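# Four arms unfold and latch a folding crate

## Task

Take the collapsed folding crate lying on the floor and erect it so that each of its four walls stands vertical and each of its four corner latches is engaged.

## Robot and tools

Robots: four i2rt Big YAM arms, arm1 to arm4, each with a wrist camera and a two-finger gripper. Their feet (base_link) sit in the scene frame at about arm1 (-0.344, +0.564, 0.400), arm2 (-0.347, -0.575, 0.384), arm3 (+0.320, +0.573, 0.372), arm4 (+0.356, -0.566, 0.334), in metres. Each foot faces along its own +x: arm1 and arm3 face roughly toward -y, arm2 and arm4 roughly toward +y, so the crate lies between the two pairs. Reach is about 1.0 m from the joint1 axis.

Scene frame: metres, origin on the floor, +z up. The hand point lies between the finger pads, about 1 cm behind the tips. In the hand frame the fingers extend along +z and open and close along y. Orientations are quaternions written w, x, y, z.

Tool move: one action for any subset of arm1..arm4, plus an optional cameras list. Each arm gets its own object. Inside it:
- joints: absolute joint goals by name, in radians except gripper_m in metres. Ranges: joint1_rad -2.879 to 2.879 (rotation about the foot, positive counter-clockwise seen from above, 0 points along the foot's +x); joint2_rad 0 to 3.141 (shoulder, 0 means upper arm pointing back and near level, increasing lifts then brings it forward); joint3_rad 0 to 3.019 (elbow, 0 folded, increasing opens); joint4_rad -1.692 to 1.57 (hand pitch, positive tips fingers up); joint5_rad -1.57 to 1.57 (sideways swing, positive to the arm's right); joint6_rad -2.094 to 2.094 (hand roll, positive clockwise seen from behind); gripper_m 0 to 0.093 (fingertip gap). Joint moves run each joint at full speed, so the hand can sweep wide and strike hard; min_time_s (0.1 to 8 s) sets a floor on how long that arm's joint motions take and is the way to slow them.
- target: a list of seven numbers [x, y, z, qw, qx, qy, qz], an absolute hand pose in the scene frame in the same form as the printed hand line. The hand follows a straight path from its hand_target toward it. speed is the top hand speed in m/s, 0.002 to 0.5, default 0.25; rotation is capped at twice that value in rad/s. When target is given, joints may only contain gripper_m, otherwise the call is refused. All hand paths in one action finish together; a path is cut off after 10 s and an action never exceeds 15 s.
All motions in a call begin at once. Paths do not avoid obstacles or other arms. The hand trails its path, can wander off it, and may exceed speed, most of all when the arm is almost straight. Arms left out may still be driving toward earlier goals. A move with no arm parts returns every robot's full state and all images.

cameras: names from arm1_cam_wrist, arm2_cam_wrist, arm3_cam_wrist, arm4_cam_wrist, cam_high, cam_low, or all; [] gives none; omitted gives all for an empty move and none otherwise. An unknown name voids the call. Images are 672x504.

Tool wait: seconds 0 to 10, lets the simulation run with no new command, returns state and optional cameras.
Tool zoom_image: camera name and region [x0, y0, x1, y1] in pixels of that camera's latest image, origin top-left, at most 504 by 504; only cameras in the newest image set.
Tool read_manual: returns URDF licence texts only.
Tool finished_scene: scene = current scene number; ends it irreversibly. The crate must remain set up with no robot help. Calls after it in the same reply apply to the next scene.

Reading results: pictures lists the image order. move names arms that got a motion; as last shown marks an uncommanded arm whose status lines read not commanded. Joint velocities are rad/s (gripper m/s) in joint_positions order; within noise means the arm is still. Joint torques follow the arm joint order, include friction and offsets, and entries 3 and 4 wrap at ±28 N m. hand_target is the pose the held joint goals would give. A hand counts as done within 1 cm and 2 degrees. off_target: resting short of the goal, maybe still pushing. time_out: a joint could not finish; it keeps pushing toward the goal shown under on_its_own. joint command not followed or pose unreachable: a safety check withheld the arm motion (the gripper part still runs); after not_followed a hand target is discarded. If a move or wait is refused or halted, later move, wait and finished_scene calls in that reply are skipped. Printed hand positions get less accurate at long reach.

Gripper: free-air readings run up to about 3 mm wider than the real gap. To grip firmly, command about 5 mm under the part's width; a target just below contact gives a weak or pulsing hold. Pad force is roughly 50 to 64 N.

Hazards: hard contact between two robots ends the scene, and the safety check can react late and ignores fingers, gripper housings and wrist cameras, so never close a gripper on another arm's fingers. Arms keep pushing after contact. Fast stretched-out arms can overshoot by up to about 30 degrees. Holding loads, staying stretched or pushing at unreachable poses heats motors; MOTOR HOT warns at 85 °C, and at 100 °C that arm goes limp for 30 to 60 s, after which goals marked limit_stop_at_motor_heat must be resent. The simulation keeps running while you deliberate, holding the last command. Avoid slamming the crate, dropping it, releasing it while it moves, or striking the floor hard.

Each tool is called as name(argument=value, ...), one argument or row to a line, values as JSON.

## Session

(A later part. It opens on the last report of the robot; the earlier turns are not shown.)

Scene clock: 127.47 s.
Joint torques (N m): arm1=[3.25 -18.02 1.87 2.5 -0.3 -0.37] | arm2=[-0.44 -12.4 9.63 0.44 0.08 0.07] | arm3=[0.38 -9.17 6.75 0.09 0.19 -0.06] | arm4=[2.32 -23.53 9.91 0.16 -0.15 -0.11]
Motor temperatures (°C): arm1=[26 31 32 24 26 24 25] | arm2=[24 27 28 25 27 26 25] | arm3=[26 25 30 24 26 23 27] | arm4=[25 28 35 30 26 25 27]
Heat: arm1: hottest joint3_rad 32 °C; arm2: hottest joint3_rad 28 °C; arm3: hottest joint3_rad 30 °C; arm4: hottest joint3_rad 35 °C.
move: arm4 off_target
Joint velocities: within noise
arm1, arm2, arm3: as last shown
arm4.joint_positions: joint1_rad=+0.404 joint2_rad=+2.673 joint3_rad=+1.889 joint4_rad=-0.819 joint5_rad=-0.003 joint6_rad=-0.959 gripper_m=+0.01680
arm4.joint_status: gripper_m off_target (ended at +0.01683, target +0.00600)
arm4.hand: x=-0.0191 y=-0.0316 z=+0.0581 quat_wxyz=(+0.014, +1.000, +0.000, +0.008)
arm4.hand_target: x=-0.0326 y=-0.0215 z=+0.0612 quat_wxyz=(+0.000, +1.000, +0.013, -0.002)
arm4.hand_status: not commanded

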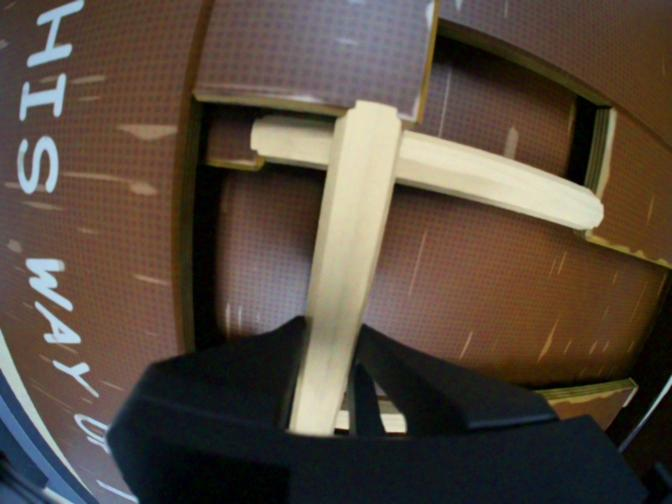

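move(
  arm4={"target": [-0.033, -0.031, 0.131, -0.1736, 0.9848, 0.0098, 0.0017], "speed": 0.18},
)

move(
  arm4={"target": [-0.035, -0.073, 0.196, -0.3827, 0.9239, 0.009, 0.004], "speed": 0.2},
)

move(
  arm4={"target": [-0.038, -0.130, 0.228, -0.5373, 0.8434, 0.008, 0.005], "speed": 0.2},
  cameras=["cam_low", "arm4_cam_wrist"],
)

Scene clock: 133.33 s.
Joint torques (N m): arm1=[3.43 -18.84 1.77 2.39 -0.23 -0.33] | arm2=[-0.5 -12.4 9.65 0.43 0.08 0.06] | arm3=[0.32 -9.47 6.64 0.17 0.23 -0.03] | arm4=[2.67 -24.23 6.5 1.42 0.4 0.07]
Motor temperatures (°C): arm1=[26 31 32 24 26 24 25] | arm2=[24 27 28 25 27 26 25] | arm3=[26 25 30 24 26 23 27] | arm4=[25 29 35 30 26 25 27]
Heat: arm1: hottest joint3_rad 32 °C; arm2: hottest joint3_rad 28 °C; arm3: hottest joint3_rad 30 °C; arm4: hottest joint3_rad 35 °C.
move: arm4 off_target
Joint velocities: within noise
arm1, arm2, arm3: as last shown
arm4.joint_positions: joint1_rad=+0.465 joint2_rad=+2.453 joint3_rad=+1.544 joint4_rad=-0.434 joint5_rad=+0.203 joint6_rad=-0.927 gripper_m=+0.01680
arm4.joint_status: not commanded
arm4.hand: x=-0.0198 y=-0.0380 z=+0.1135 quat_wxyz=(-0.151, +0.989, +0.003, +0.010)
arm4.hand_target: x=-0.0329 y=-0.0312 z=+0.1299 quat_wxyz=(-0.172, +0.985, +0.008, +0.000)
arm4.hand_status: off_target (0.023 m and 2.9 deg from the pose sent, 0.074 m and 21.6 deg at the start)
pictures: none

Scene clock: 135.10 s.
Joint torques (N m): arm1=[2.9 -18.08 1.69 2.45 -0.24 -0.4] | arm2=[-0.38 -12.4 9.63 0.43 0.08 0.06] | arm3=[0.21 -9.35 6.72 0.09 0.21 -0.04] | arm4=[3.08 -20.72 5.85 2.4 0.5 -0.24]
Motor temperatures (°C): arm1=[26 31 32 24 26 24 25] | arm2=[24 27 28 25 27 26 25] | arm3=[26 25 30 24 26 23 27] | arm4=[25 29 34 30 26 25 27]
Heat: arm1: hottest joint3_rad 32 °C; arm2: hottest joint3_rad 28 °C; arm3: hottest joint3_rad 30 °C; arm4: hottest joint3_rad 34 °C.
move: arm4 off_target
Joint velocities: within noise
arm1, arm2, arm3: as last shown
arm4.joint_positions: joint1_rad=+0.586 joint2_rad=+2.274 joint3_rad=+1.184 joint4_rad=+0.072 joint5_rad=+0.529 joint6_rad=-0.915 gripper_m=+0.01680
arm4.joint_status: not commanded
arm4.hand: x=-0.0193 y=-0.0737 z=+0.1803 quat_wxyz=(-0.364, +0.931, -0.007, +0.014)
arm4.hand_target: x=-0.0348 y=-0.0714 z=+0.1956 quat_wxyz=(-0.383, +0.924, +0.009, +0.004)
arm4.hand_status: off_target (0.022 m and 3.2 deg from the pose sent, 0.091 m and 27.7 deg at the start)
pictures: none

Scene clock: 136.70 s.
Joint torques (N m): arm1=[2.67 -18.37 1.69 2.54 -0.25 -0.37] | arm2=[-0.44 -12.34 9.65 0.43 0.08 0.06] | arm3=[0.21 -8.94 6.78 0.03 0.24 -0.02] | arm4=[3.66 -17.03 5.34 2.92 0.13 -0.39]
Motor temperatures (°C): arm1=[26 31 31 24 26 24 25] | arm2=[24 27 28 25 27 26 25] | arm3=[26 25 30 24 26 23 27] | arm4=[25 29 34 30 26 25 27]
Heat: arm1: hottest joint2_rad 31 °C; arm2: hottest joint3_rad 28 °C; arm3: hottest joint3_rad 30 °C; arm4: hottest joint3_rad 34 °C.
move: arm4 off_target
Joint velocities: within noise
arm1, arm2, arm3: as last shown
arm4.joint_positions: joint1_rad=+0.723 joint2_rad=+2.254 joint3_rad=+0.969 joint4_rad=+0.563 joint5_rad=+0.835 joint6_rad=-1.004 gripper_m=+0.01680
arm4.joint_status: not commanded
arm4.hand: x=-0.0196 y=-0.1253 z=+0.2231 quat_wxyz=(-0.527, +0.850, -0.014, +0.014)
arm4.hand_target: x=-0.0388 y=-0.1287 z=+0.2294 quat_wxyz=(-0.538, +0.843, +0.009, +0.005)
arm4.hand_status: off_target (0.020 m and 3.0 deg from the pose sent, 0.076 m and 22.4 deg at the start)
pictures: arm4_cam_wrist, cam_low

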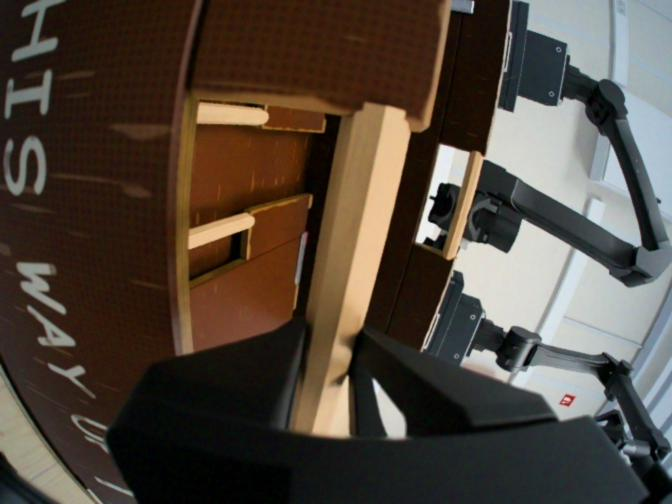

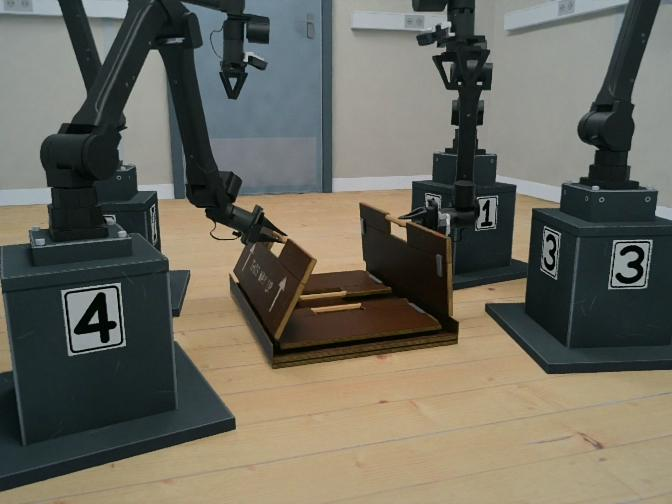

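move(
  arm4={"target": [-0.040, -0.207, 0.240, -0.7071, 0.7071, 0.007, 0.007], "speed": 0.18},
  arm2={"target": [-0.064, 0.001, 0.28, 0, 0.7071, -0.7071, 0], "speed": 0.25, "joints": {"gripper_m": 0.05}},
  arm3={"target": [0.14, 0.0, 0.44, 0, 0.7071, 0.7071, 0], "speed": 0.25, "joints": {"gripper_m": 0.05}},
  cameras=["cam_low", "cam_high", "arm2_cam_wrist", "arm3_cam_wrist", "arm4_cam_wrist"],
)

Scene clock: 153.90 s.
Joint torques (N m): arm1=[2.61 -18.61 1.87 2.33 -0.27 -0.37] | arm2=[0.15 -23.82 8.39 0.18 -0.08 -0.12] | arm3=[-1.26 -16.15 10.33 0.43 -0.06 -0.04] | arm4=[3.84 -14.97 4.44 1.84 -0.74 -0.47]
Motor temperatures (°C): arm1=[26 31 31 24 26 24 26] | arm2=[24 27 29 25 27 26 25] | arm3=[26 25 30 24 26 23 27] | arm4=[25 29 32 31 26 25 28]
Heat: arm1: hottest joint2_rad 31 °C; arm2: hottest joint3_rad 29 °C; arm3: hottest joint3_rad 30 °C; arm4: hottest joint3_rad 32 °C.
move: arm2 off_target; arm3 off_target; arm4 off_target
Joint velocities: within noise
arm1: as last shown
arm2.joint_positions: joint1_rad=-0.316 joint2_rad=+2.315 joint3_rad=+1.651 joint4_rad=-0.950 joint5_rad=-0.004 joint6_rad=-0.445 gripper_m=+0.05013
arm2.joint_status: all done
arm2.hand: x=-0.0764 y=-0.0188 z=+0.2643 quat_wxyz=(+0.021, +0.704, -0.710, +0.005)
arm2.hand_target: x=-0.0677 y=-0.0020 z=+0.2783 quat_wxyz=(+0.002, +0.707, -0.707, -0.002)
arm2.hand_status: off_target (0.028 m and 2.5 deg from the pose sent, 0.431 m and 4.6 deg at the start)
arm3.joint_positions: joint1_rad=-0.081 joint2_rad=+1.969 joint3_rad=+1.593 joint4_rad=-1.222 joint5_rad=+0.005 joint6_rad=-0.295 gripper_m=+0.05013
arm3.joint_status: all done
arm3.hand: x=+0.1494 y=+0.0194 z=+0.4362 quat_wxyz=(+0.008, -0.708, -0.706, -0.012)
arm3.hand_target: x=+0.1399 y=+0.0036 z=+0.4388 quat_wxyz=(+0.000, -0.707, -0.707, -0.001)
arm3.hand_status: off_target (0.022 m and 1.6 deg from the pose sent, 0.290 m and 1.7 deg at the start)
arm4.joint_positions: joint1_rad=+0.898 joint2_rad=+2.507 joint3_rad=+0.900 joint4_rad=+1.548 joint5_rad=+1.161 joint6_rad=-1.504 gripper_m=+0.01680
arm4.joint_status: not commanded
arm4.hand: x=-0.0159 y=-0.2005 z=+0.2443 quat_wxyz=(-0.699, +0.715, -0.025, +0.015)
arm4.hand_target: x=-0.0387 y=-0.2061 z=+0.2420 quat_wxyz=(-0.703, +0.711, +0.004, +0.011)
arm4.hand_status: off_target (0.025 m and 4.0 deg from the pose sent, 0.086 m and 26.5 deg at the start; a joint's target at an end of its range on 24 of 78 steps)
pictures: arm2_cam_wrist, arm3_cam_wrist, arm4_cam_wrist, cam_high, cam_low

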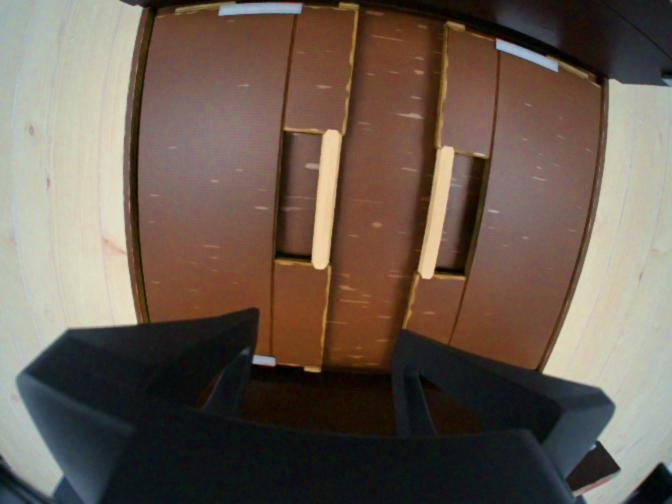

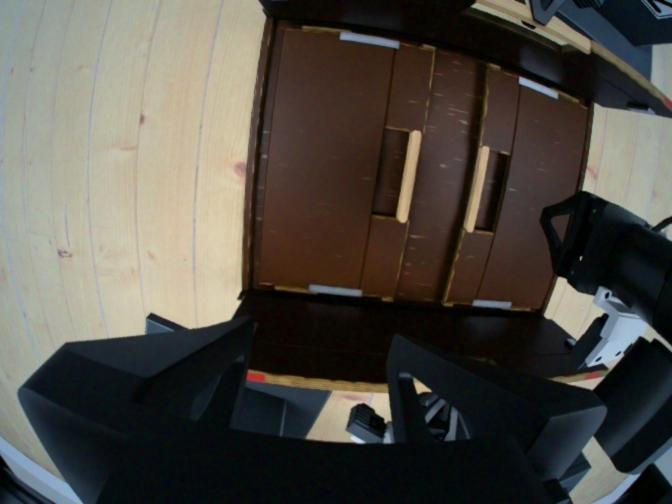

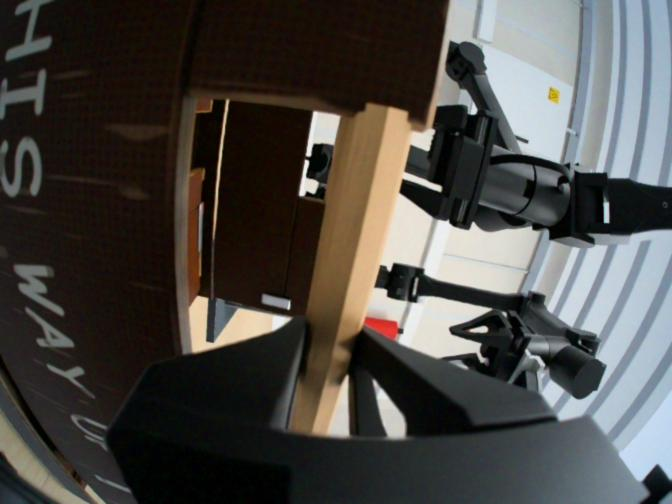

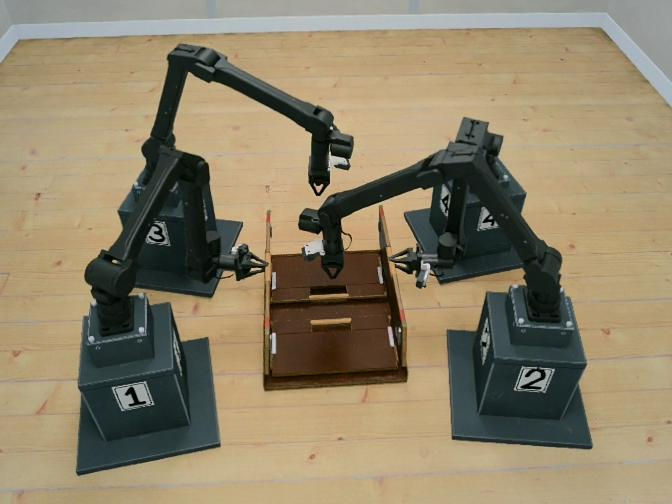

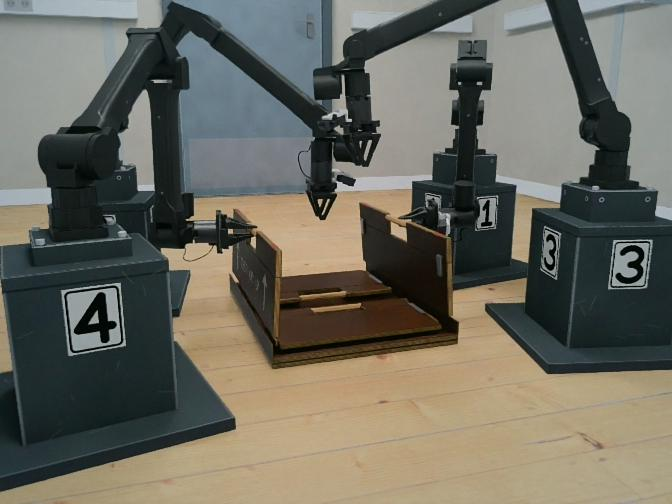

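move(
  arm2={"target": [-0.071, 0.003, 0.053, 0, 0.7318, -0.6815, 0], "speed": 0.25},
  cameras=["arm2_cam_wrist"],
)

Scene clock: 163.23 s.
Joint torques (N m): arm1=[3.02 -18.32 1.91 2.36 -0.24 -0.39] | arm2=[0.67 -24.82 6.63 0.54 0.07 -0.13] | arm3=[-0.97 -16.44 10.13 0.5 0 -0.03] | arm4=[3.84 -14.97 4.44 1.84 -0.74 -0.47]
Motor temperatures (°C): arm1=[26 31 30 24 26 24 26] | arm2=[24 28 28 24 27 26 25] | arm3=[26 25 31 24 26 23 27] | arm4=[25 29 31 31 27 25 28]
Heat: arm1: hottest joint2_rad 31 °C; arm2: hottest joint2_rad 28 °C; arm3: hottest joint3_rad 31 °C; arm4: hottest joint3_rad 31 °C.
move: arm2 off_target
Joint velocities: within noise
arm1.joint_positions: joint1_rad=+0.873 joint2_rad=+2.671 joint3_rad=+0.950 joint4_rad=+1.558 joint5_rad=+1.190 joint6_rad=-1.392 gripper_m=+0.01692
arm1.joint_status: not commanded
arm1.hand: x=-0.0151 y=+0.1918 z=+0.2415 quat_wxyz=(+0.039, -0.057, -0.724, +0.687)
arm1.hand_target: x=+0.0115 y=+0.1989 z=+0.2452 quat_wxyz=(+0.029, -0.031, -0.721, +0.692)
arm1.hand_status: not commanded
arm2.joint_positions: joint1_rad=-0.312 joint2_rad=+2.749 joint3_rad=+1.826 joint4_rad=-0.691 joint5_rad=-0.004 joint6_rad=-0.506 gripper_m=+0.05013
arm2.joint_status: not commanded
arm2.hand: x=-0.0793 y=-0.0184 z=+0.0445 quat_wxyz=(+0.021, +0.727, -0.686, +0.005)
arm2.hand_target: x=-0.0748 y=+0.0022 z=+0.0539 quat_wxyz=(+0.000, +0.733, -0.680, +0.000)
arm2.hand_status: off_target (0.024 m and 2.6 deg from the pose sent, 0.212 m and 5.2 deg at the start)
arm3, arm4: as last shown

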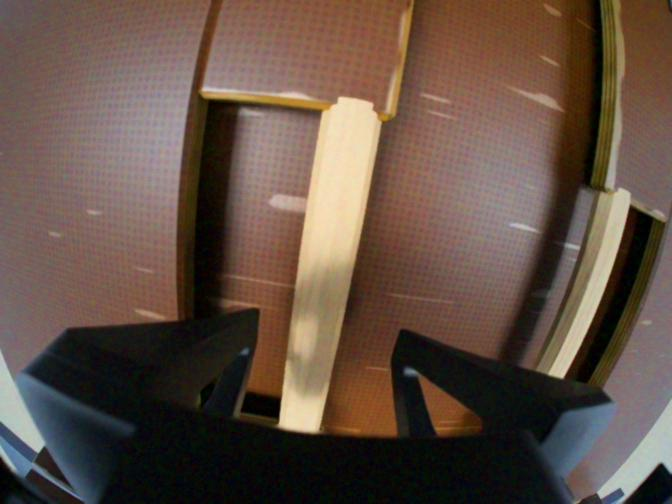

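move(
  arm2={"joints": {"gripper_m": 0.006}},
  cameras=["arm2_cam_wrist"],
)

Scene clock: 165.10 s.
Joint torques (N m): arm1=[2.84 -19.02 1.84 2.35 -0.24 -0.35] | arm2=[0.21 -24.82 6.58 0.65 0.17 -0.12] | arm3=[-1.2 -15.91 10.21 0.43 -0.05 -0.02] | arm4=[3.84 -14.97 4.45 1.84 -0.74 -0.47]
Motor temperatures (°C): arm1=[26 31 30 24 26 24 26] | arm2=[24 28 28 24 27 26 25] | arm3=[26 25 31 24 26 23 27] | arm4=[25 29 31 31 27 25 28]
Heat: arm1: hottest joint2_rad 31 °C; arm2: hottest joint2_rad 28 °C; arm3: hottest joint3_rad 31 °C; arm4: hottest joint3_rad 31 °C.
move: arm2 off_target
Joint velocities: within noise
arm1, arm3, arm4: as last shown
arm2.joint_positions: joint1_rad=-0.309 joint2_rad=+2.749 joint3_rad=+1.826 joint4_rad=-0.694 joint5_rad=-0.013 joint6_rad=-0.512 gripper_m=+0.01217
arm2.joint_status: gripper_m off_target (ended at +0.01221, target +0.00600)
arm2.hand: x=-0.0828 y=-0.0176 z=+0.0446 quat_wxyz=(+0.024, +0.730, -0.683, +0.001)
arm2.hand_target: x=-0.0743 y=+0.0020 z=+0.0539 quat_wxyz=(+0.001, +0.734, -0.679, -0.004)
arm2.hand_status: not commanded

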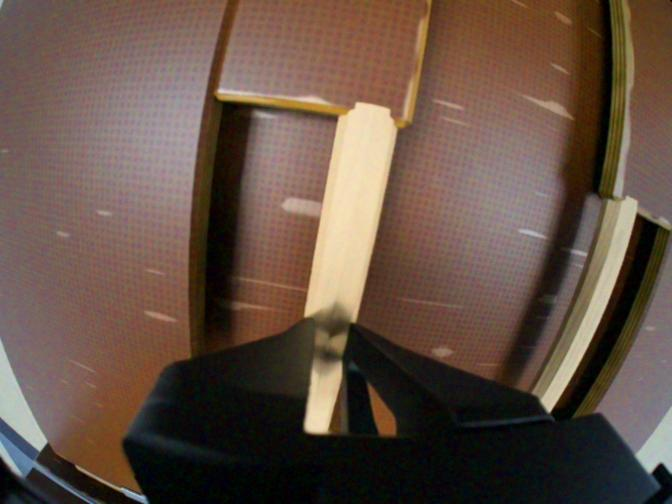

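move(
  arm2={"joints": {"gripper_m": 0.04}},
)

move(
  arm2={"target": [-0.0745, 0.002, 0.042, 0, 0.7335, -0.6797, 0], "speed": 0.1},
)

move(
  arm2={"joints": {"gripper_m": 0.006}},
  cameras=["arm2_cam_wrist"],
)

Scene clock: 167.10 s.
Joint torques (N m): arm1=[3.08 -18.78 1.87 2.44 -0.25 -0.35] | arm2=[0.03 -24.88 6.52 0.64 0.07 -0.13] | arm3=[-1.14 -16.38 10.3 0.4 -0.04 -0.04] | arm4=[3.9 -14.97 4.45 1.84 -0.74 -0.48]
Motor temperatures (°C): arm1=[26 31 30 24 26 24 26] | arm2=[24 28 28 24 27 26 25] | arm3=[26 26 31 24 26 23 27] | arm4=[25 29 31 31 27 25 28]
Heat: arm1: hottest joint2_rad 31 °C; arm2: hottest joint2_rad 28 °C; arm3: hottest joint3_rad 31 °C; arm4: hottest joint3_rad 31 °C.
move: arm2 done
Joint velocities: within noise
arm1, arm3, arm4: as last shown
arm2.joint_positions: joint1_rad=-0.307 joint2_rad=+2.748 joint3_rad=+1.828 joint4_rad=-0.693 joint5_rad=-0.004 joint6_rad=-0.507 gripper_m=+0.03990
arm2.joint_status: all done
arm2.hand: x=-0.0814 y=-0.0161 z=+0.0458 quat_wxyz=(+0.020, +0.729, -0.684, +0.005)
arm2.hand_target: x=-0.0737 y=+0.0028 z=+0.0549 quat_wxyz=(-0.001, +0.733, -0.680, -0.001)
arm2.hand_status: not commanded
pictures: none

Scene clock: 168.17 s.
Joint torques (N m): arm1=[2.49 -18.9 1.88 2.4 -0.23 -0.37] | arm2=[0.26 -23.71 6.74 0.64 0.08 -0.12] | arm3=[-1.26 -15.97 10.32 0.42 -0.06 -0.03] | arm4=[3.84 -14.92 4.44 1.85 -0.74 -0.47]
Motor temperatures (°C): arm1=[26 31 30 24 26 24 26] | arm2=[24 28 28 24 27 26 25] | arm3=[26 26 31 24 26 23 27] | arm4=[25 29 31 31 27 25 28]
Heat: arm1: hottest joint2_rad 31 °C; arm2: hottest joint2_rad 28 °C; arm3: hottest joint3_rad 31 °C; arm4: hottest joint3_rad 31 °C.
move: arm2 off_target
Joint velocities: within noise
arm1, arm3, arm4: as last shown
arm2.joint_positions: joint1_rad=-0.307 joint2_rad=+2.760 joint3_rad=+1.841 joint4_rad=-0.685 joint5_rad=-0.003 joint6_rad=-0.507 gripper_m=+0.03991
arm2.joint_status: not commanded
arm2.hand: x=-0.0795 y=-0.0129 z=+0.0415 quat_wxyz=(+0.016, +0.729, -0.684, +0.004)
arm2.hand_target: x=-0.0750 y=+0.0008 z=+0.0416 quat_wxyz=(+0.001, +0.733, -0.680, +0.001)
arm2.hand_status: off_target (0.016 m and 2.0 deg from the pose sent, 0.020 m and 2.5 deg at the start)
pictures: none

Scene clock: 168.83 s.
Joint torques (N m): arm1=[3.08 -18.9 1.81 2.51 -0.25 -0.34] | arm2=[-0.09 -23.65 6.68 0.73 0.2 -0.12] | arm3=[-1.26 -16.15 10.14 0.46 -0.04 -0.06] | arm4=[3.84 -14.92 4.44 1.84 -0.74 -0.47]
Motor temperatures (°C): arm1=[26 31 30 24 26 24 26] | arm2=[24 28 28 24 27 26 25] | arm3=[26 26 31 24 26 23 27] | arm4=[25 28 31 31 27 25 28]
Heat: arm1: hottest joint2_rad 31 °C; arm2: hottest joint2_rad 28 °C; arm3: hottest joint3_rad 31 °C; arm4: hottest joint3_rad 31 °C.
move: arm2 off_target
Joint velocities: within noise
arm1, arm3, arm4: as last shown
arm2.joint_positions: joint1_rad=-0.304 joint2_rad=+2.760 joint3_rad=+1.841 joint4_rad=-0.688 joint5_rad=-0.013 joint6_rad=-0.511 gripper_m=+0.01501
arm2.joint_status: gripper_m off_target (ended at +0.01505, target +0.00600)
arm2.hand: x=-0.0833 y=-0.0120 z=+0.0415 quat_wxyz=(+0.019, +0.731, -0.682, -0.001)
arm2.hand_target: x=-0.0758 y=+0.0012 z=+0.0417 quat_wxyz=(+0.002, +0.734, -0.679, -0.003)
arm2.hand_status: not commanded

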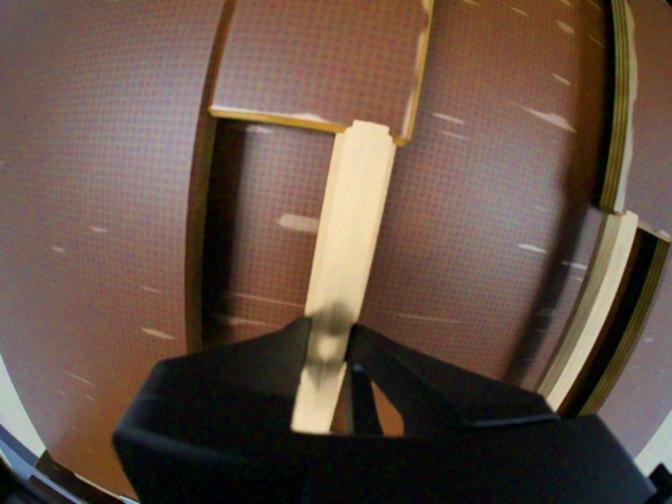

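move(
  arm2={"target": [-0.089, 0.001, 0.122, -0.127, 0.7207, -0.6711, 0.1183], "speed": 0.18},
  cameras=["cam_low", "arm2_cam_wrist"],
)

Scene clock: 176.33 s.
Joint torques (N m): arm1=[2.96 -18.67 1.76 2.32 -0.31 -0.35] | arm2=[0.62 -29.63 2.95 -0.27 1 0.07] | arm3=[-0.97 -16.03 10.36 0.39 -0.02 -0.06] | arm4=[3.84 -14.92 4.44 1.84 -0.74 -0.47]
Motor temperatures (°C): arm1=[26 31 30 24 26 24 26] | arm2=[24 28 28 25 27 26 25] | arm3=[26 26 31 24 26 23 27] | arm4=[25 28 30 31 27 25 28]
Heat: arm1: hottest joint2_rad 31 °C; arm2: hottest joint2_rad 28 °C; arm3: hottest joint3_rad 31 °C; arm4: hottest joint4_rad 31 °C.
move: arm2 off_target
Joint velocities: within noise
arm1.joint_positions: joint1_rad=+0.873 joint2_rad=+2.671 joint3_rad=+0.950 joint4_rad=+1.558 joint5_rad=+1.191 joint6_rad=-1.394 gripper_m=+0.01692
arm1.joint_status: not commanded
arm1.hand: x=-0.0154 y=+0.1918 z=+0.2416 quat_wxyz=(+0.040, -0.057, -0.724, +0.687)
arm1.hand_target: x=+0.0113 y=+0.1988 z=+0.2451 quat_wxyz=(+0.030, -0.031, -0.721, +0.692)
arm1.hand_status: not commanded
arm2.joint_positions: joint1_rad=-0.209 joint2_rad=+2.631 joint3_rad=+1.619 joint4_rad=-0.444 joint5_rad=+0.300 joint6_rad=-0.440 gripper_m=+0.01477
arm2.joint_status: not commanded
arm2.hand: x=-0.0895 y=-0.0135 z=+0.0780 quat_wxyz=(-0.110, +0.725, -0.670, +0.116)
arm2.hand_target: x=-0.0859 y=+0.0025 z=+0.1189 quat_wxyz=(-0.130, +0.721, -0.671, +0.117)
arm2.hand_status: off_target (0.046 m and 2.0 deg from the pose sent, 0.082 m and 21.7 deg at the start)
arm3, arm4: as last shown
arm4.hand_target: x=-0.0386 y=-0.2061 z=+0.2420 quat_wxyz=(-0.703, +0.711, +0.004, +0.011)
pictures: arm2_cam_wrist, cam_low

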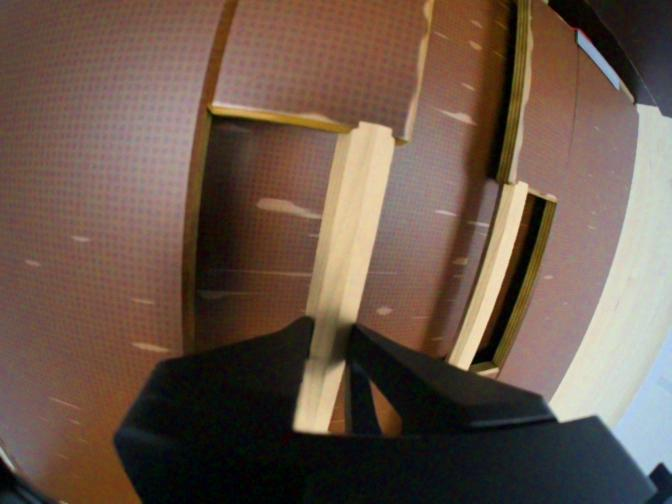

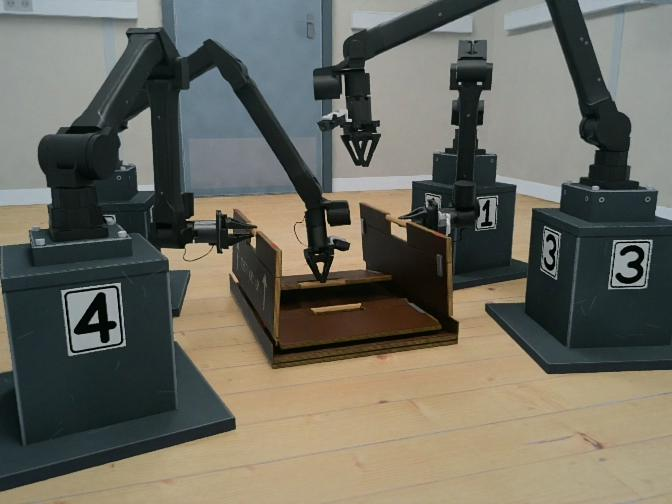

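zoom_image(
  camera="cam_low",
  region=[220, 190, 480, 380],
)

zoom_image(
  camera="arm2_cam_wrist",
  region=[130, 0, 634, 400],
)

Scaled by 1.938 from the camera's image (finer frame: 960x720).

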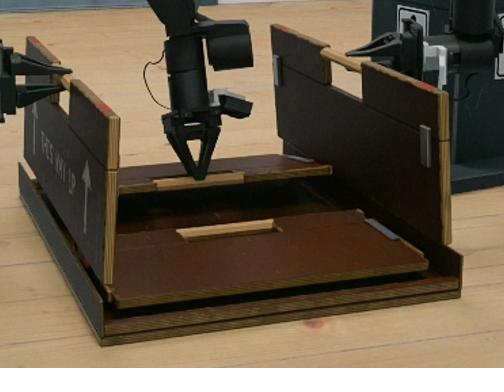

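Scaled by 1.000.

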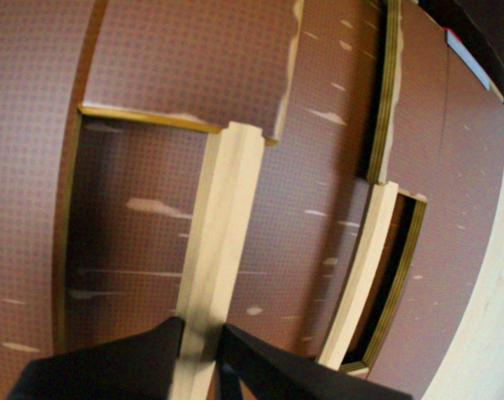

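move(
  arm1={"target": [0.012, 0.210, 0.246, 0.029, -0.031, -0.721, 0.692], "speed": 0.1},
  arm4={"target": [-0.0386, -0.198, 0.243, -0.703, 0.711, 0.004, 0.011], "speed": 0.1},
  cameras=["cam_low", "cam_high"],
)

zoom_image(
  camera="cam_low",
  region=[220, 190, 480, 380],
)

zoom_image(
  camera="cam_high",
  region=[230, 200, 440, 400],
)

Scene clock: 182.93 s.
Joint torques (N m): arm1=[4.07 -18.96 0.62 2.32 -0.24 -0.22] | arm2=[0.73 -29.22 3.22 -0.28 0.92 0.08] | arm3=[-1.38 -16.44 10.21 0.32 -0.03 -0.05] | arm4=[2.61 -15.38 4.77 1.37 -1.2 -0.45]
Motor temperatures (°C): arm1=[26 31 30 24 26 24 26] | arm2=[24 29 27 24 28 26 25] | arm3=[26 26 31 24 26 23 27] | arm4=[25 28 30 31 27 25 28]
Heat: arm1: hottest joint2_rad 31 °C; arm2: hottest joint2_rad 29 °C; arm3: hottest joint3_rad 31 °C; arm4: hottest joint4_rad 31 °C.
move: arm1 off_target; arm4 off_target
Joint velocities: within noise
arm1.joint_positions: joint1_rad=+0.884 joint2_rad=+2.673 joint3_rad=+0.950 joint4_rad=+1.558 joint5_rad=+1.213 joint6_rad=-1.394 gripper_m=+0.01692
arm1.joint_status: not commanded
arm1.hand: x=-0.0154 y=+0.1961 z=+0.2414 quat_wxyz=(+0.045, -0.060, -0.722, +0.687)
arm1.hand_target: x=+0.0109 y=+0.2101 z=+0.2454 quat_wxyz=(+0.029, -0.031, -0.721, +0.691)
arm1.hand_status: off_target (0.031 m and 3.9 deg from the pose sent, 0.033 m and 3.4 deg at the start; a joint's target at an end of its range on 16 of 27 steps)
arm2.joint_positions: joint1_rad=-0.207 joint2_rad=+2.625 joint3_rad=+1.616 joint4_rad=-0.444 joint5_rad=+0.301 joint6_rad=-0.440 gripper_m=+0.01477
arm2.joint_status: not commanded
arm2.hand: x=-0.0898 y=-0.0123 z=+0.0811 quat_wxyz=(-0.111, +0.725, -0.670, +0.116)
arm2.hand_target: x=-0.0865 y=+0.0038 z=+0.1197 quat_wxyz=(-0.131, +0.721, -0.670, +0.117)
arm2.hand_status: not commanded
arm3: as last shown
arm4.joint_positions: joint1_rad=+0.898 joint2_rad=+2.507 joint3_rad=+0.900 joint4_rad=+1.548 joint5_rad=+1.160 joint6_rad=-1.504 gripper_m=+0.01680
arm4.joint_status: not commanded
arm4.hand: x=-0.0161 y=-0.2004 z=+0.2443 quat_wxyz=(-0.699, +0.715, -0.024, +0.015)
arm4.hand_target: x=-0.0378 y=-0.1986 z=+0.2435 quat_wxyz=(-0.702, +0.712, +0.003, +0.011)
arm4.hand_status: off_target (0.023 m and 3.3 deg from the pose sent, 0.023 m and 3.4 deg at the start)
pictures: cam_high, cam_low

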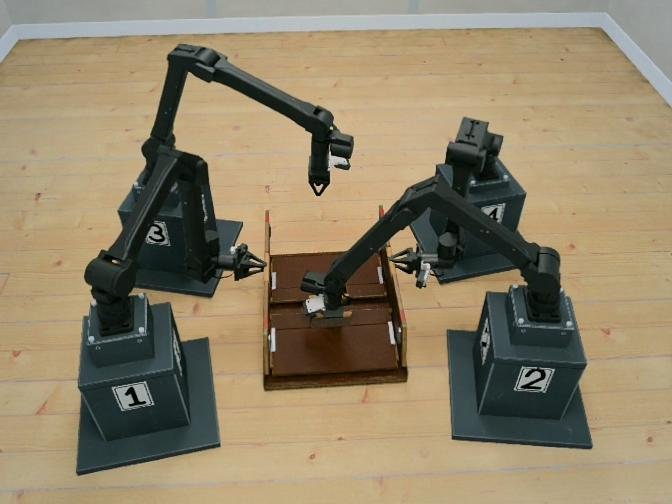

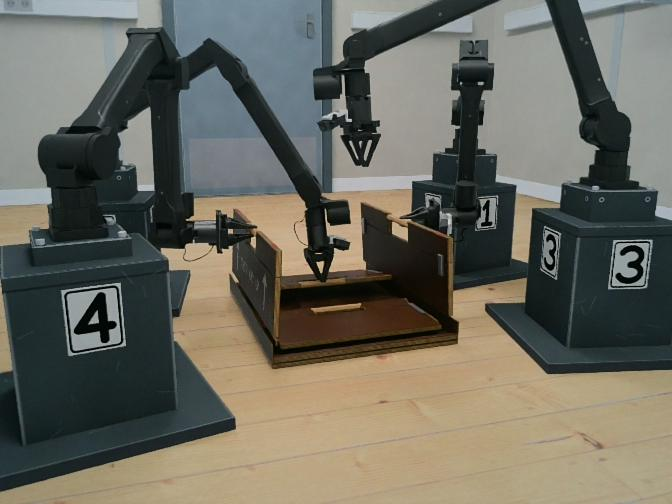

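Scaled by 1.938 from the camera's image (finer frame: 960x720).

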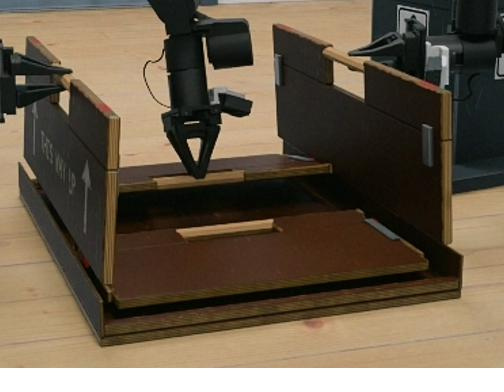

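Scaled by 2.400 from the camera's image (finer frame: 960x720).

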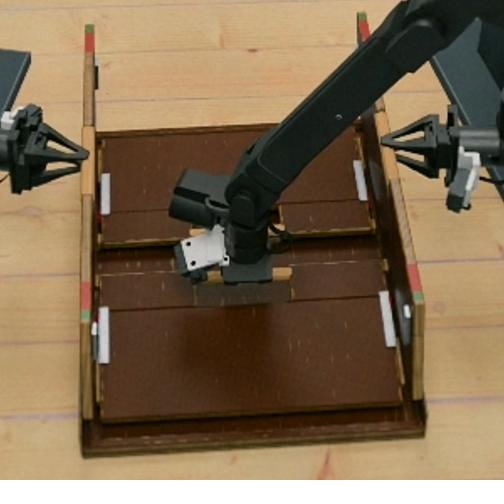

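move(
  arm1={"target": [0.011, 0.217, 0.246, 0.029, -0.031, -0.721, 0.692], "speed": 0.1},
  arm2={"target": [-0.136, -0.003, 0.197, -0.2799, 0.6761, -0.6296, 0.2607], "speed": 0.12},
  arm3={"target": [0.05, -0.038, 0.30, 0, 0.7071, 0.7071, 0], "speed": 0.2},
  cameras=["cam_low", "cam_high"],
)

zoom_image(
  camera="cam_low",
  region=[220, 170, 480, 380],
)

zoom_image(
  camera="cam_high",
  region=[230, 200, 440, 400],
)

Scene clock: 191.00 s.
Joint torques (N m): arm1=[4.48 -19.49 0.13 2.26 -0.2 -0.14] | arm2=[0.44 -24.94 4.16 0.94 0.64 0.13] | arm3=[-0.97 -18.73 9.73 0.61 0 -0.05] | arm4=[2.61 -15.38 4.77 1.35 -1.2 -0.45]
Motor temperatures (°C): arm1=[26 31 30 24 26 24 26] | arm2=[24 29 27 24 28 26 25] | arm3=[26 26 32 24 26 23 27] | arm4=[25 28 30 31 27 25 28]
Heat: arm1: hottest joint2_rad 31 °C; arm2: hottest joint2_rad 29 °C; arm3: hottest joint3_rad 32 °C; arm4: hottest joint4_rad 31 °C.
move: arm1 off_target; arm2 off_target; arm3 off_target
Joint velocities: within noise
arm1.joint_positions: joint1_rad=+0.892 joint2_rad=+2.673 joint3_rad=+0.948 joint4_rad=+1.560 joint5_rad=+1.226 joint6_rad=-1.394 gripper_m=+0.01692
arm1.joint_status: not commanded
arm1.hand: x=-0.0155 y=+0.1992 z=+0.2419 quat_wxyz=(+0.047, -0.062, -0.721, +0.688)
arm1.hand_target: x=+0.0100 y=+0.2164 z=+0.2460 quat_wxyz=(+0.029, -0.032, -0.722, +0.691)
arm1.hand_status: off_target (0.032 m and 4.2 deg from the pose sent, 0.034 m and 3.9 deg at the start; a joint's target at an end of its range on 57 of 67 steps)
arm2.joint_positions: joint1_rad=-0.022 joint2_rad=+2.455 joint3_rad=+1.409 joint4_rad=-0.367 joint5_rad=+0.757 joint6_rad=-0.323 gripper_m=+0.00613
arm2.joint_status: not commanded
arm2.on_its_own: gripper_m moved -0.00864 to your old target +0.00600
arm2.hand: x=-0.1367 y=-0.0206 z=+0.1739 quat_wxyz=(-0.254, +0.688, -0.621, +0.277)
arm2.hand_target: x=-0.1364 y=-0.0047 z=+0.1963 quat_wxyz=(-0.276, +0.678, -0.628, +0.264)
arm2.hand_status: off_target (0.029 m and 3.9 deg from the pose sent, 0.125 m and 26.5 deg at the start)
arm3.joint_positions: joint1_rad=-0.192 joint2_rad=+2.292 joint3_rad=+1.780 joint4_rad=-1.078 joint5_rad=+0.003 joint6_rad=-0.407 gripper_m=+0.05013
arm3.joint_status: not commanded
arm3.hand: x=+0.0618 y=-0.0240 z=+0.3055 quat_wxyz=(+0.004, -0.707, -0.707, -0.009)
arm3.hand_target: x=+0.0510 y=-0.0360 z=+0.2996 quat_wxyz=(-0.001, -0.707, -0.707, +0.000)
arm3.hand_status: off_target (0.019 m and 1.2 deg from the pose sent, 0.178 m and 1.6 deg at the start)
arm4: as last shown
pictures: cam_high, cam_low

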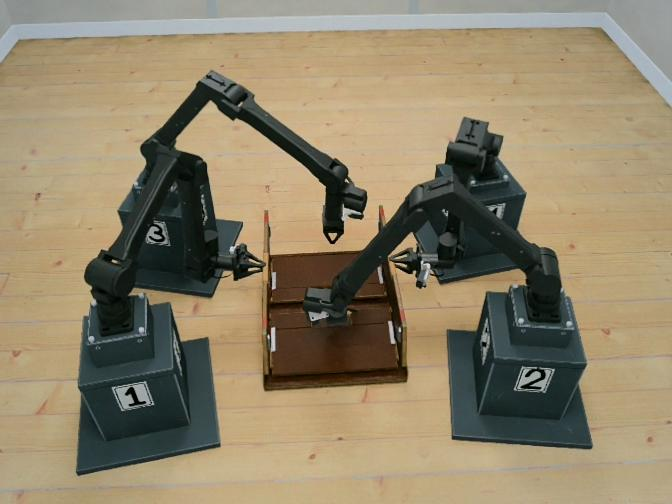

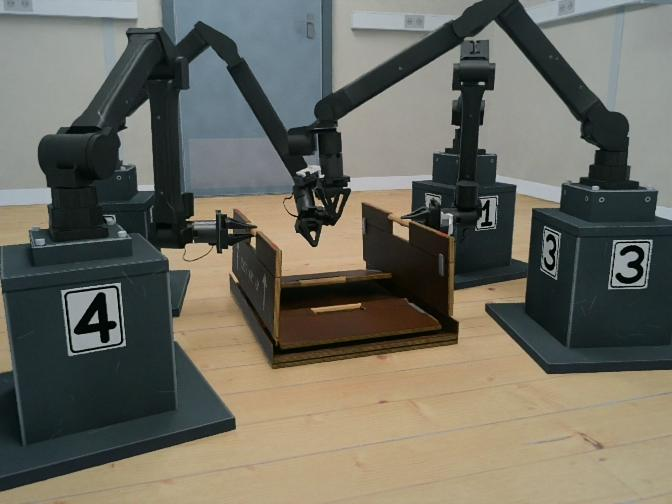

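Scaled by 1.938 from the camera's image (finer frame: 960x720).

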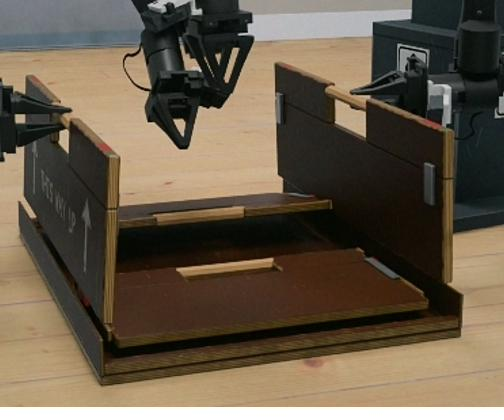

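Scaled by 2.400 from the camera's image (finer frame: 960x720).

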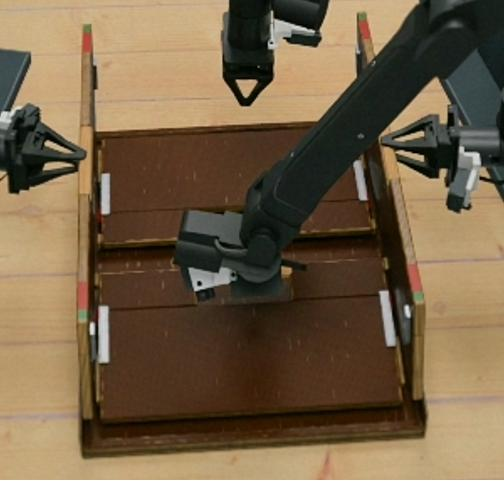

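move(
  arm3={"target": [0.0064, -0.034, 0.034, 0, 0.6957, 0.7183, 0], "speed": 0.25},
  cameras=["arm3_cam_wrist", "cam_low", "arm2_cam_wrist"],
)

Scene clock: 199.40 s.
Joint torques (N m): arm1=[4.6 -19.14 0.01 2.56 -0.19 -0.17] | arm2=[0.32 -25.05 4.16 0.94 0.64 0.13] | arm3=[-0.97 -20.72 7.72 0.03 0 -0.02] | arm4=[2.61 -15.38 4.77 1.35 -1.2 -0.46]
Motor temperatures (°C): arm1=[26 31 29 24 26 24 26] | arm2=[24 30 27 25 28 26 25] | arm3=[26 27 33 24 26 23 27] | arm4=[25 28 29 31 28 25 28]
Heat: arm1: hottest joint2_rad 31 °C; arm2: hottest joint2_rad 30 °C; arm3: hottest joint3_rad 33 °C; arm4: hottest joint4_rad 31 °C.
move: arm3 off_target
Joint velocities: within noise
arm1, arm4: as last shown
arm2.joint_positions: joint1_rad=-0.022 joint2_rad=+2.455 joint3_rad=+1.409 joint4_rad=-0.367 joint5_rad=+0.757 joint6_rad=-0.323 gripper_m=+0.00613
arm2.joint_status: not commanded
arm2.hand: x=-0.1367 y=-0.0206 z=+0.1739 quat_wxyz=(-0.254, +0.688, -0.621, +0.277)
arm2.hand_target: x=-0.1364 y=-0.0047 z=+0.1963 quat_wxyz=(-0.276, +0.678, -0.628, +0.264)
arm2.hand_status: not commanded
arm3.joint_positions: joint1_rad=-0.251 joint2_rad=+2.823 joint3_rad=+2.050 joint4_rad=-0.802 joint5_rad=+0.003 joint6_rad=-0.500 gripper_m=+0.05013
arm3.joint_status: not commanded
arm3.hand: x=+0.0164 y=-0.0288 z=+0.0404 quat_wxyz=(+0.001, -0.695, -0.719, -0.002)
arm3.hand_target: x=+0.0095 y=-0.0326 z=+0.0345 quat_wxyz=(-0.001, -0.694, -0.720, +0.000)
arm3.hand_status: off_target (0.013 m and 0.3 deg from the pose sent, 0.277 m and 2.2 deg at the start)
pictures: arm2_cam_wrist, arm3_cam_wrist, cam_low

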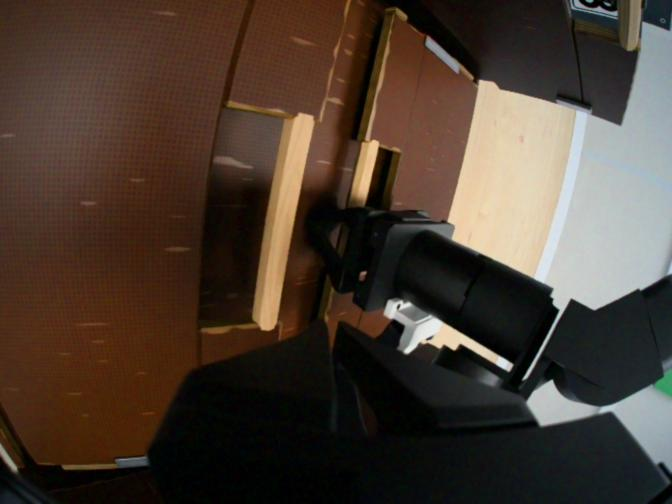

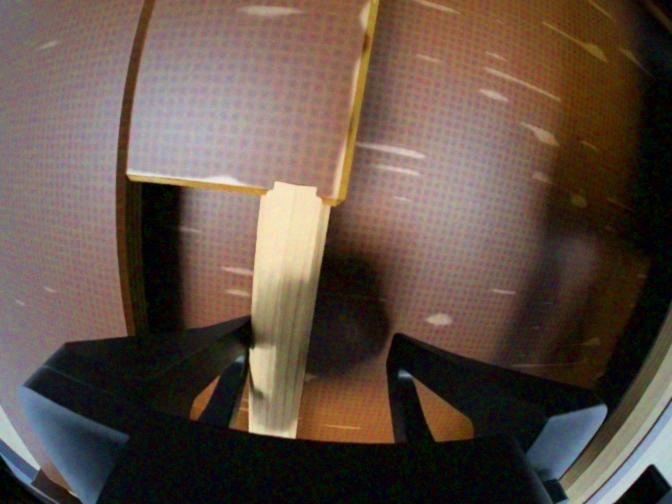

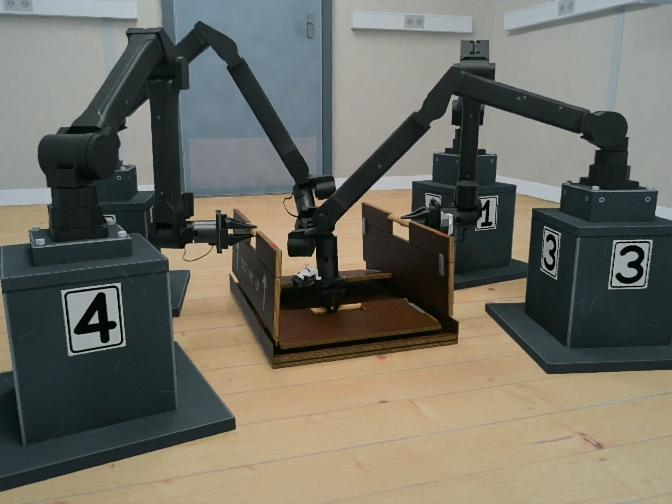

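move(
  arm3={"target": [0.021, -0.033, 0.029, 0, 0.6957, 0.7183, 0], "speed": 0.1},
)

move(
  arm3={"joints": {"gripper_m": 0.003}},
  cameras=["arm3_cam_wrist"],
)

Scene clock: 202.47 s.
Joint torques (N m): arm1=[4.42 -19.72 -0.05 2.47 -0.2 -0.15] | arm2=[0.38 -25 4.16 0.94 0.64 0.13] | arm3=[0.62 -20.95 6.48 0.9 0.04 0.15] | arm4=[2.61 -15.38 4.77 1.35 -1.2 -0.45]
Motor temperatures (°C): arm1=[26 31 29 24 26 24 26] | arm2=[24 30 27 25 28 26 25] | arm3=[26 27 33 24 26 23 27] | arm4=[25 28 29 31 28 25 28]
Heat: arm1: hottest joint2_rad 31 °C; arm2: hottest joint2_rad 30 °C; arm3: hottest joint3_rad 33 °C; arm4: hottest joint4_rad 31 °C.
move: arm3 off_target
Joint velocities: within noise
arm1, arm2, arm4: as last shown
arm3.joint_positions: joint1_rad=-0.253 joint2_rad=+2.823 joint3_rad=+2.050 joint4_rad=-0.802 joint5_rad=+0.003 joint6_rad=-0.499 gripper_m=+0.05013
arm3.joint_status: not commanded
arm3.hand: x=+0.0155 y=-0.0284 z=+0.0404 quat_wxyz=(+0.001, -0.696, -0.718, -0.002)
arm3.hand_target: x=+0.0202 y=-0.0321 z=+0.0293 quat_wxyz=(+0.000, -0.697, -0.717, +0.000)
arm3.hand_status: off_target (0.013 m and 0.3 deg from the pose sent, 0.013 m and 0.3 deg at the start)
pictures: none

Scene clock: 203.13 s.
Joint torques (N m): arm1=[4.72 -19.6 -0.02 2.22 -0.26 -0.19] | arm2=[0.38 -25 4.18 0.95 0.65 0.13] | arm3=[-1.38 -20.48 6.49 1.46 0.24 0.05] | arm4=[2.61 -15.38 4.77 1.35 -1.2 -0.45]
Motor temperatures (°C): arm1=[26 31 29 24 26 24 26] | arm2=[24 30 27 25 28 26 25] | arm3=[26 27 33 24 26 23 27] | arm4=[25 28 29 31 28 25 28]
Heat: arm1: hottest joint2_rad 31 °C; arm2: hottest joint2_rad 30 °C; arm3: hottest joint3_rad 33 °C; arm4: hottest joint4_rad 31 °C.
move: arm3 off_target
Joint velocities: within noise
arm1, arm2, arm4: as last shown
arm3.joint_positions: joint1_rad=-0.233 joint2_rad=+2.825 joint3_rad=+2.050 joint4_rad=-0.817 joint5_rad=-0.011 joint6_rad=-0.490 gripper_m=+0.01683
arm3.joint_status: gripper_m off_target (ended at +0.01686, target +0.00300)
arm3.hand: x=+0.0317 y=-0.0313 z=+0.0395 quat_wxyz=(-0.003, -0.692, -0.721, -0.013)
arm3.hand_target: x=+0.0252 y=-0.0341 z=+0.0288 quat_wxyz=(-0.004, -0.695, -0.719, -0.002)
arm3.hand_status: not commanded

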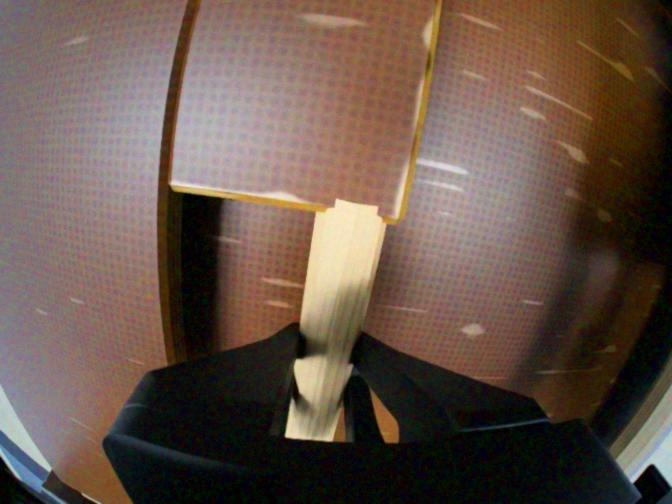

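move(
  arm3={"target": [0.038, -0.036, 0.128, -0.1208, 0.6851, 0.7074, -0.1247], "speed": 0.15},
  cameras=["arm3_cam_wrist"],
)

Scene clock: 208.00 s.
Joint torques (N m): arm1=[4.54 -19.19 -0.01 2.28 -0.26 -0.13] | arm2=[0.32 -25.05 4.15 0.94 0.64 0.13] | arm3=[0.62 -26.52 2.8 -0.75 1.49 0.12] | arm4=[2.61 -15.38 4.75 1.33 -1.2 -0.45]
Motor temperatures (°C): arm1=[26 31 29 24 26 24 26] | arm2=[24 30 27 25 28 26 25] | arm3=[26 28 33 24 26 23 27] | arm4=[25 28 29 30 28 25 28]
Heat: arm1: hottest joint2_rad 31 °C; arm2: hottest joint2_rad 30 °C; arm3: hottest joint3_rad 33 °C; arm4: hottest joint4_rad 30 °C.
move: arm3 off_target
Joint velocities: within noise
arm1, arm2, arm4: as last shown
arm1.hand_target: x=+0.0100 y=+0.2162 z=+0.2460 quat_wxyz=(+0.029, -0.032, -0.722, +0.691)
arm3.joint_positions: joint1_rad=-0.152 joint2_rad=+2.661 joint3_rad=+1.786 joint4_rad=-0.566 joint5_rad=+0.292 joint6_rad=-0.413 gripper_m=+0.01683
arm3.joint_status: not commanded
arm3.hand: x=+0.0351 y=-0.0294 z=+0.0845 quat_wxyz=(+0.108, -0.689, -0.707, +0.115)
arm3.hand_target: x=+0.0343 y=-0.0380 z=+0.1254 quat_wxyz=(+0.119, -0.686, -0.706, +0.129)
arm3.hand_status: off_target (0.044 m and 1.9 deg from the pose sent, 0.089 m and 21.3 deg at the start)

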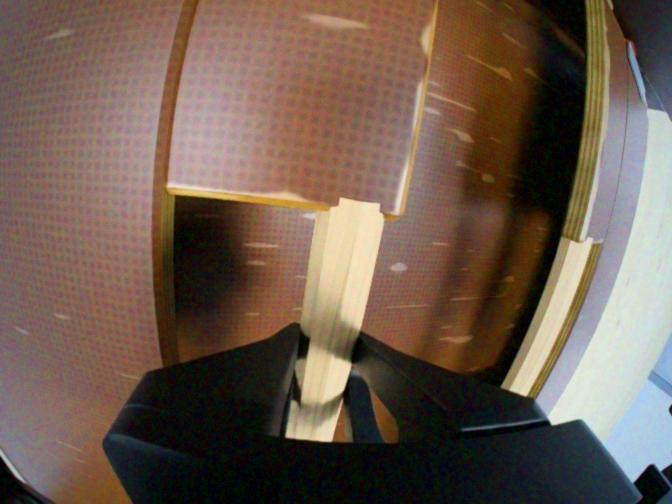

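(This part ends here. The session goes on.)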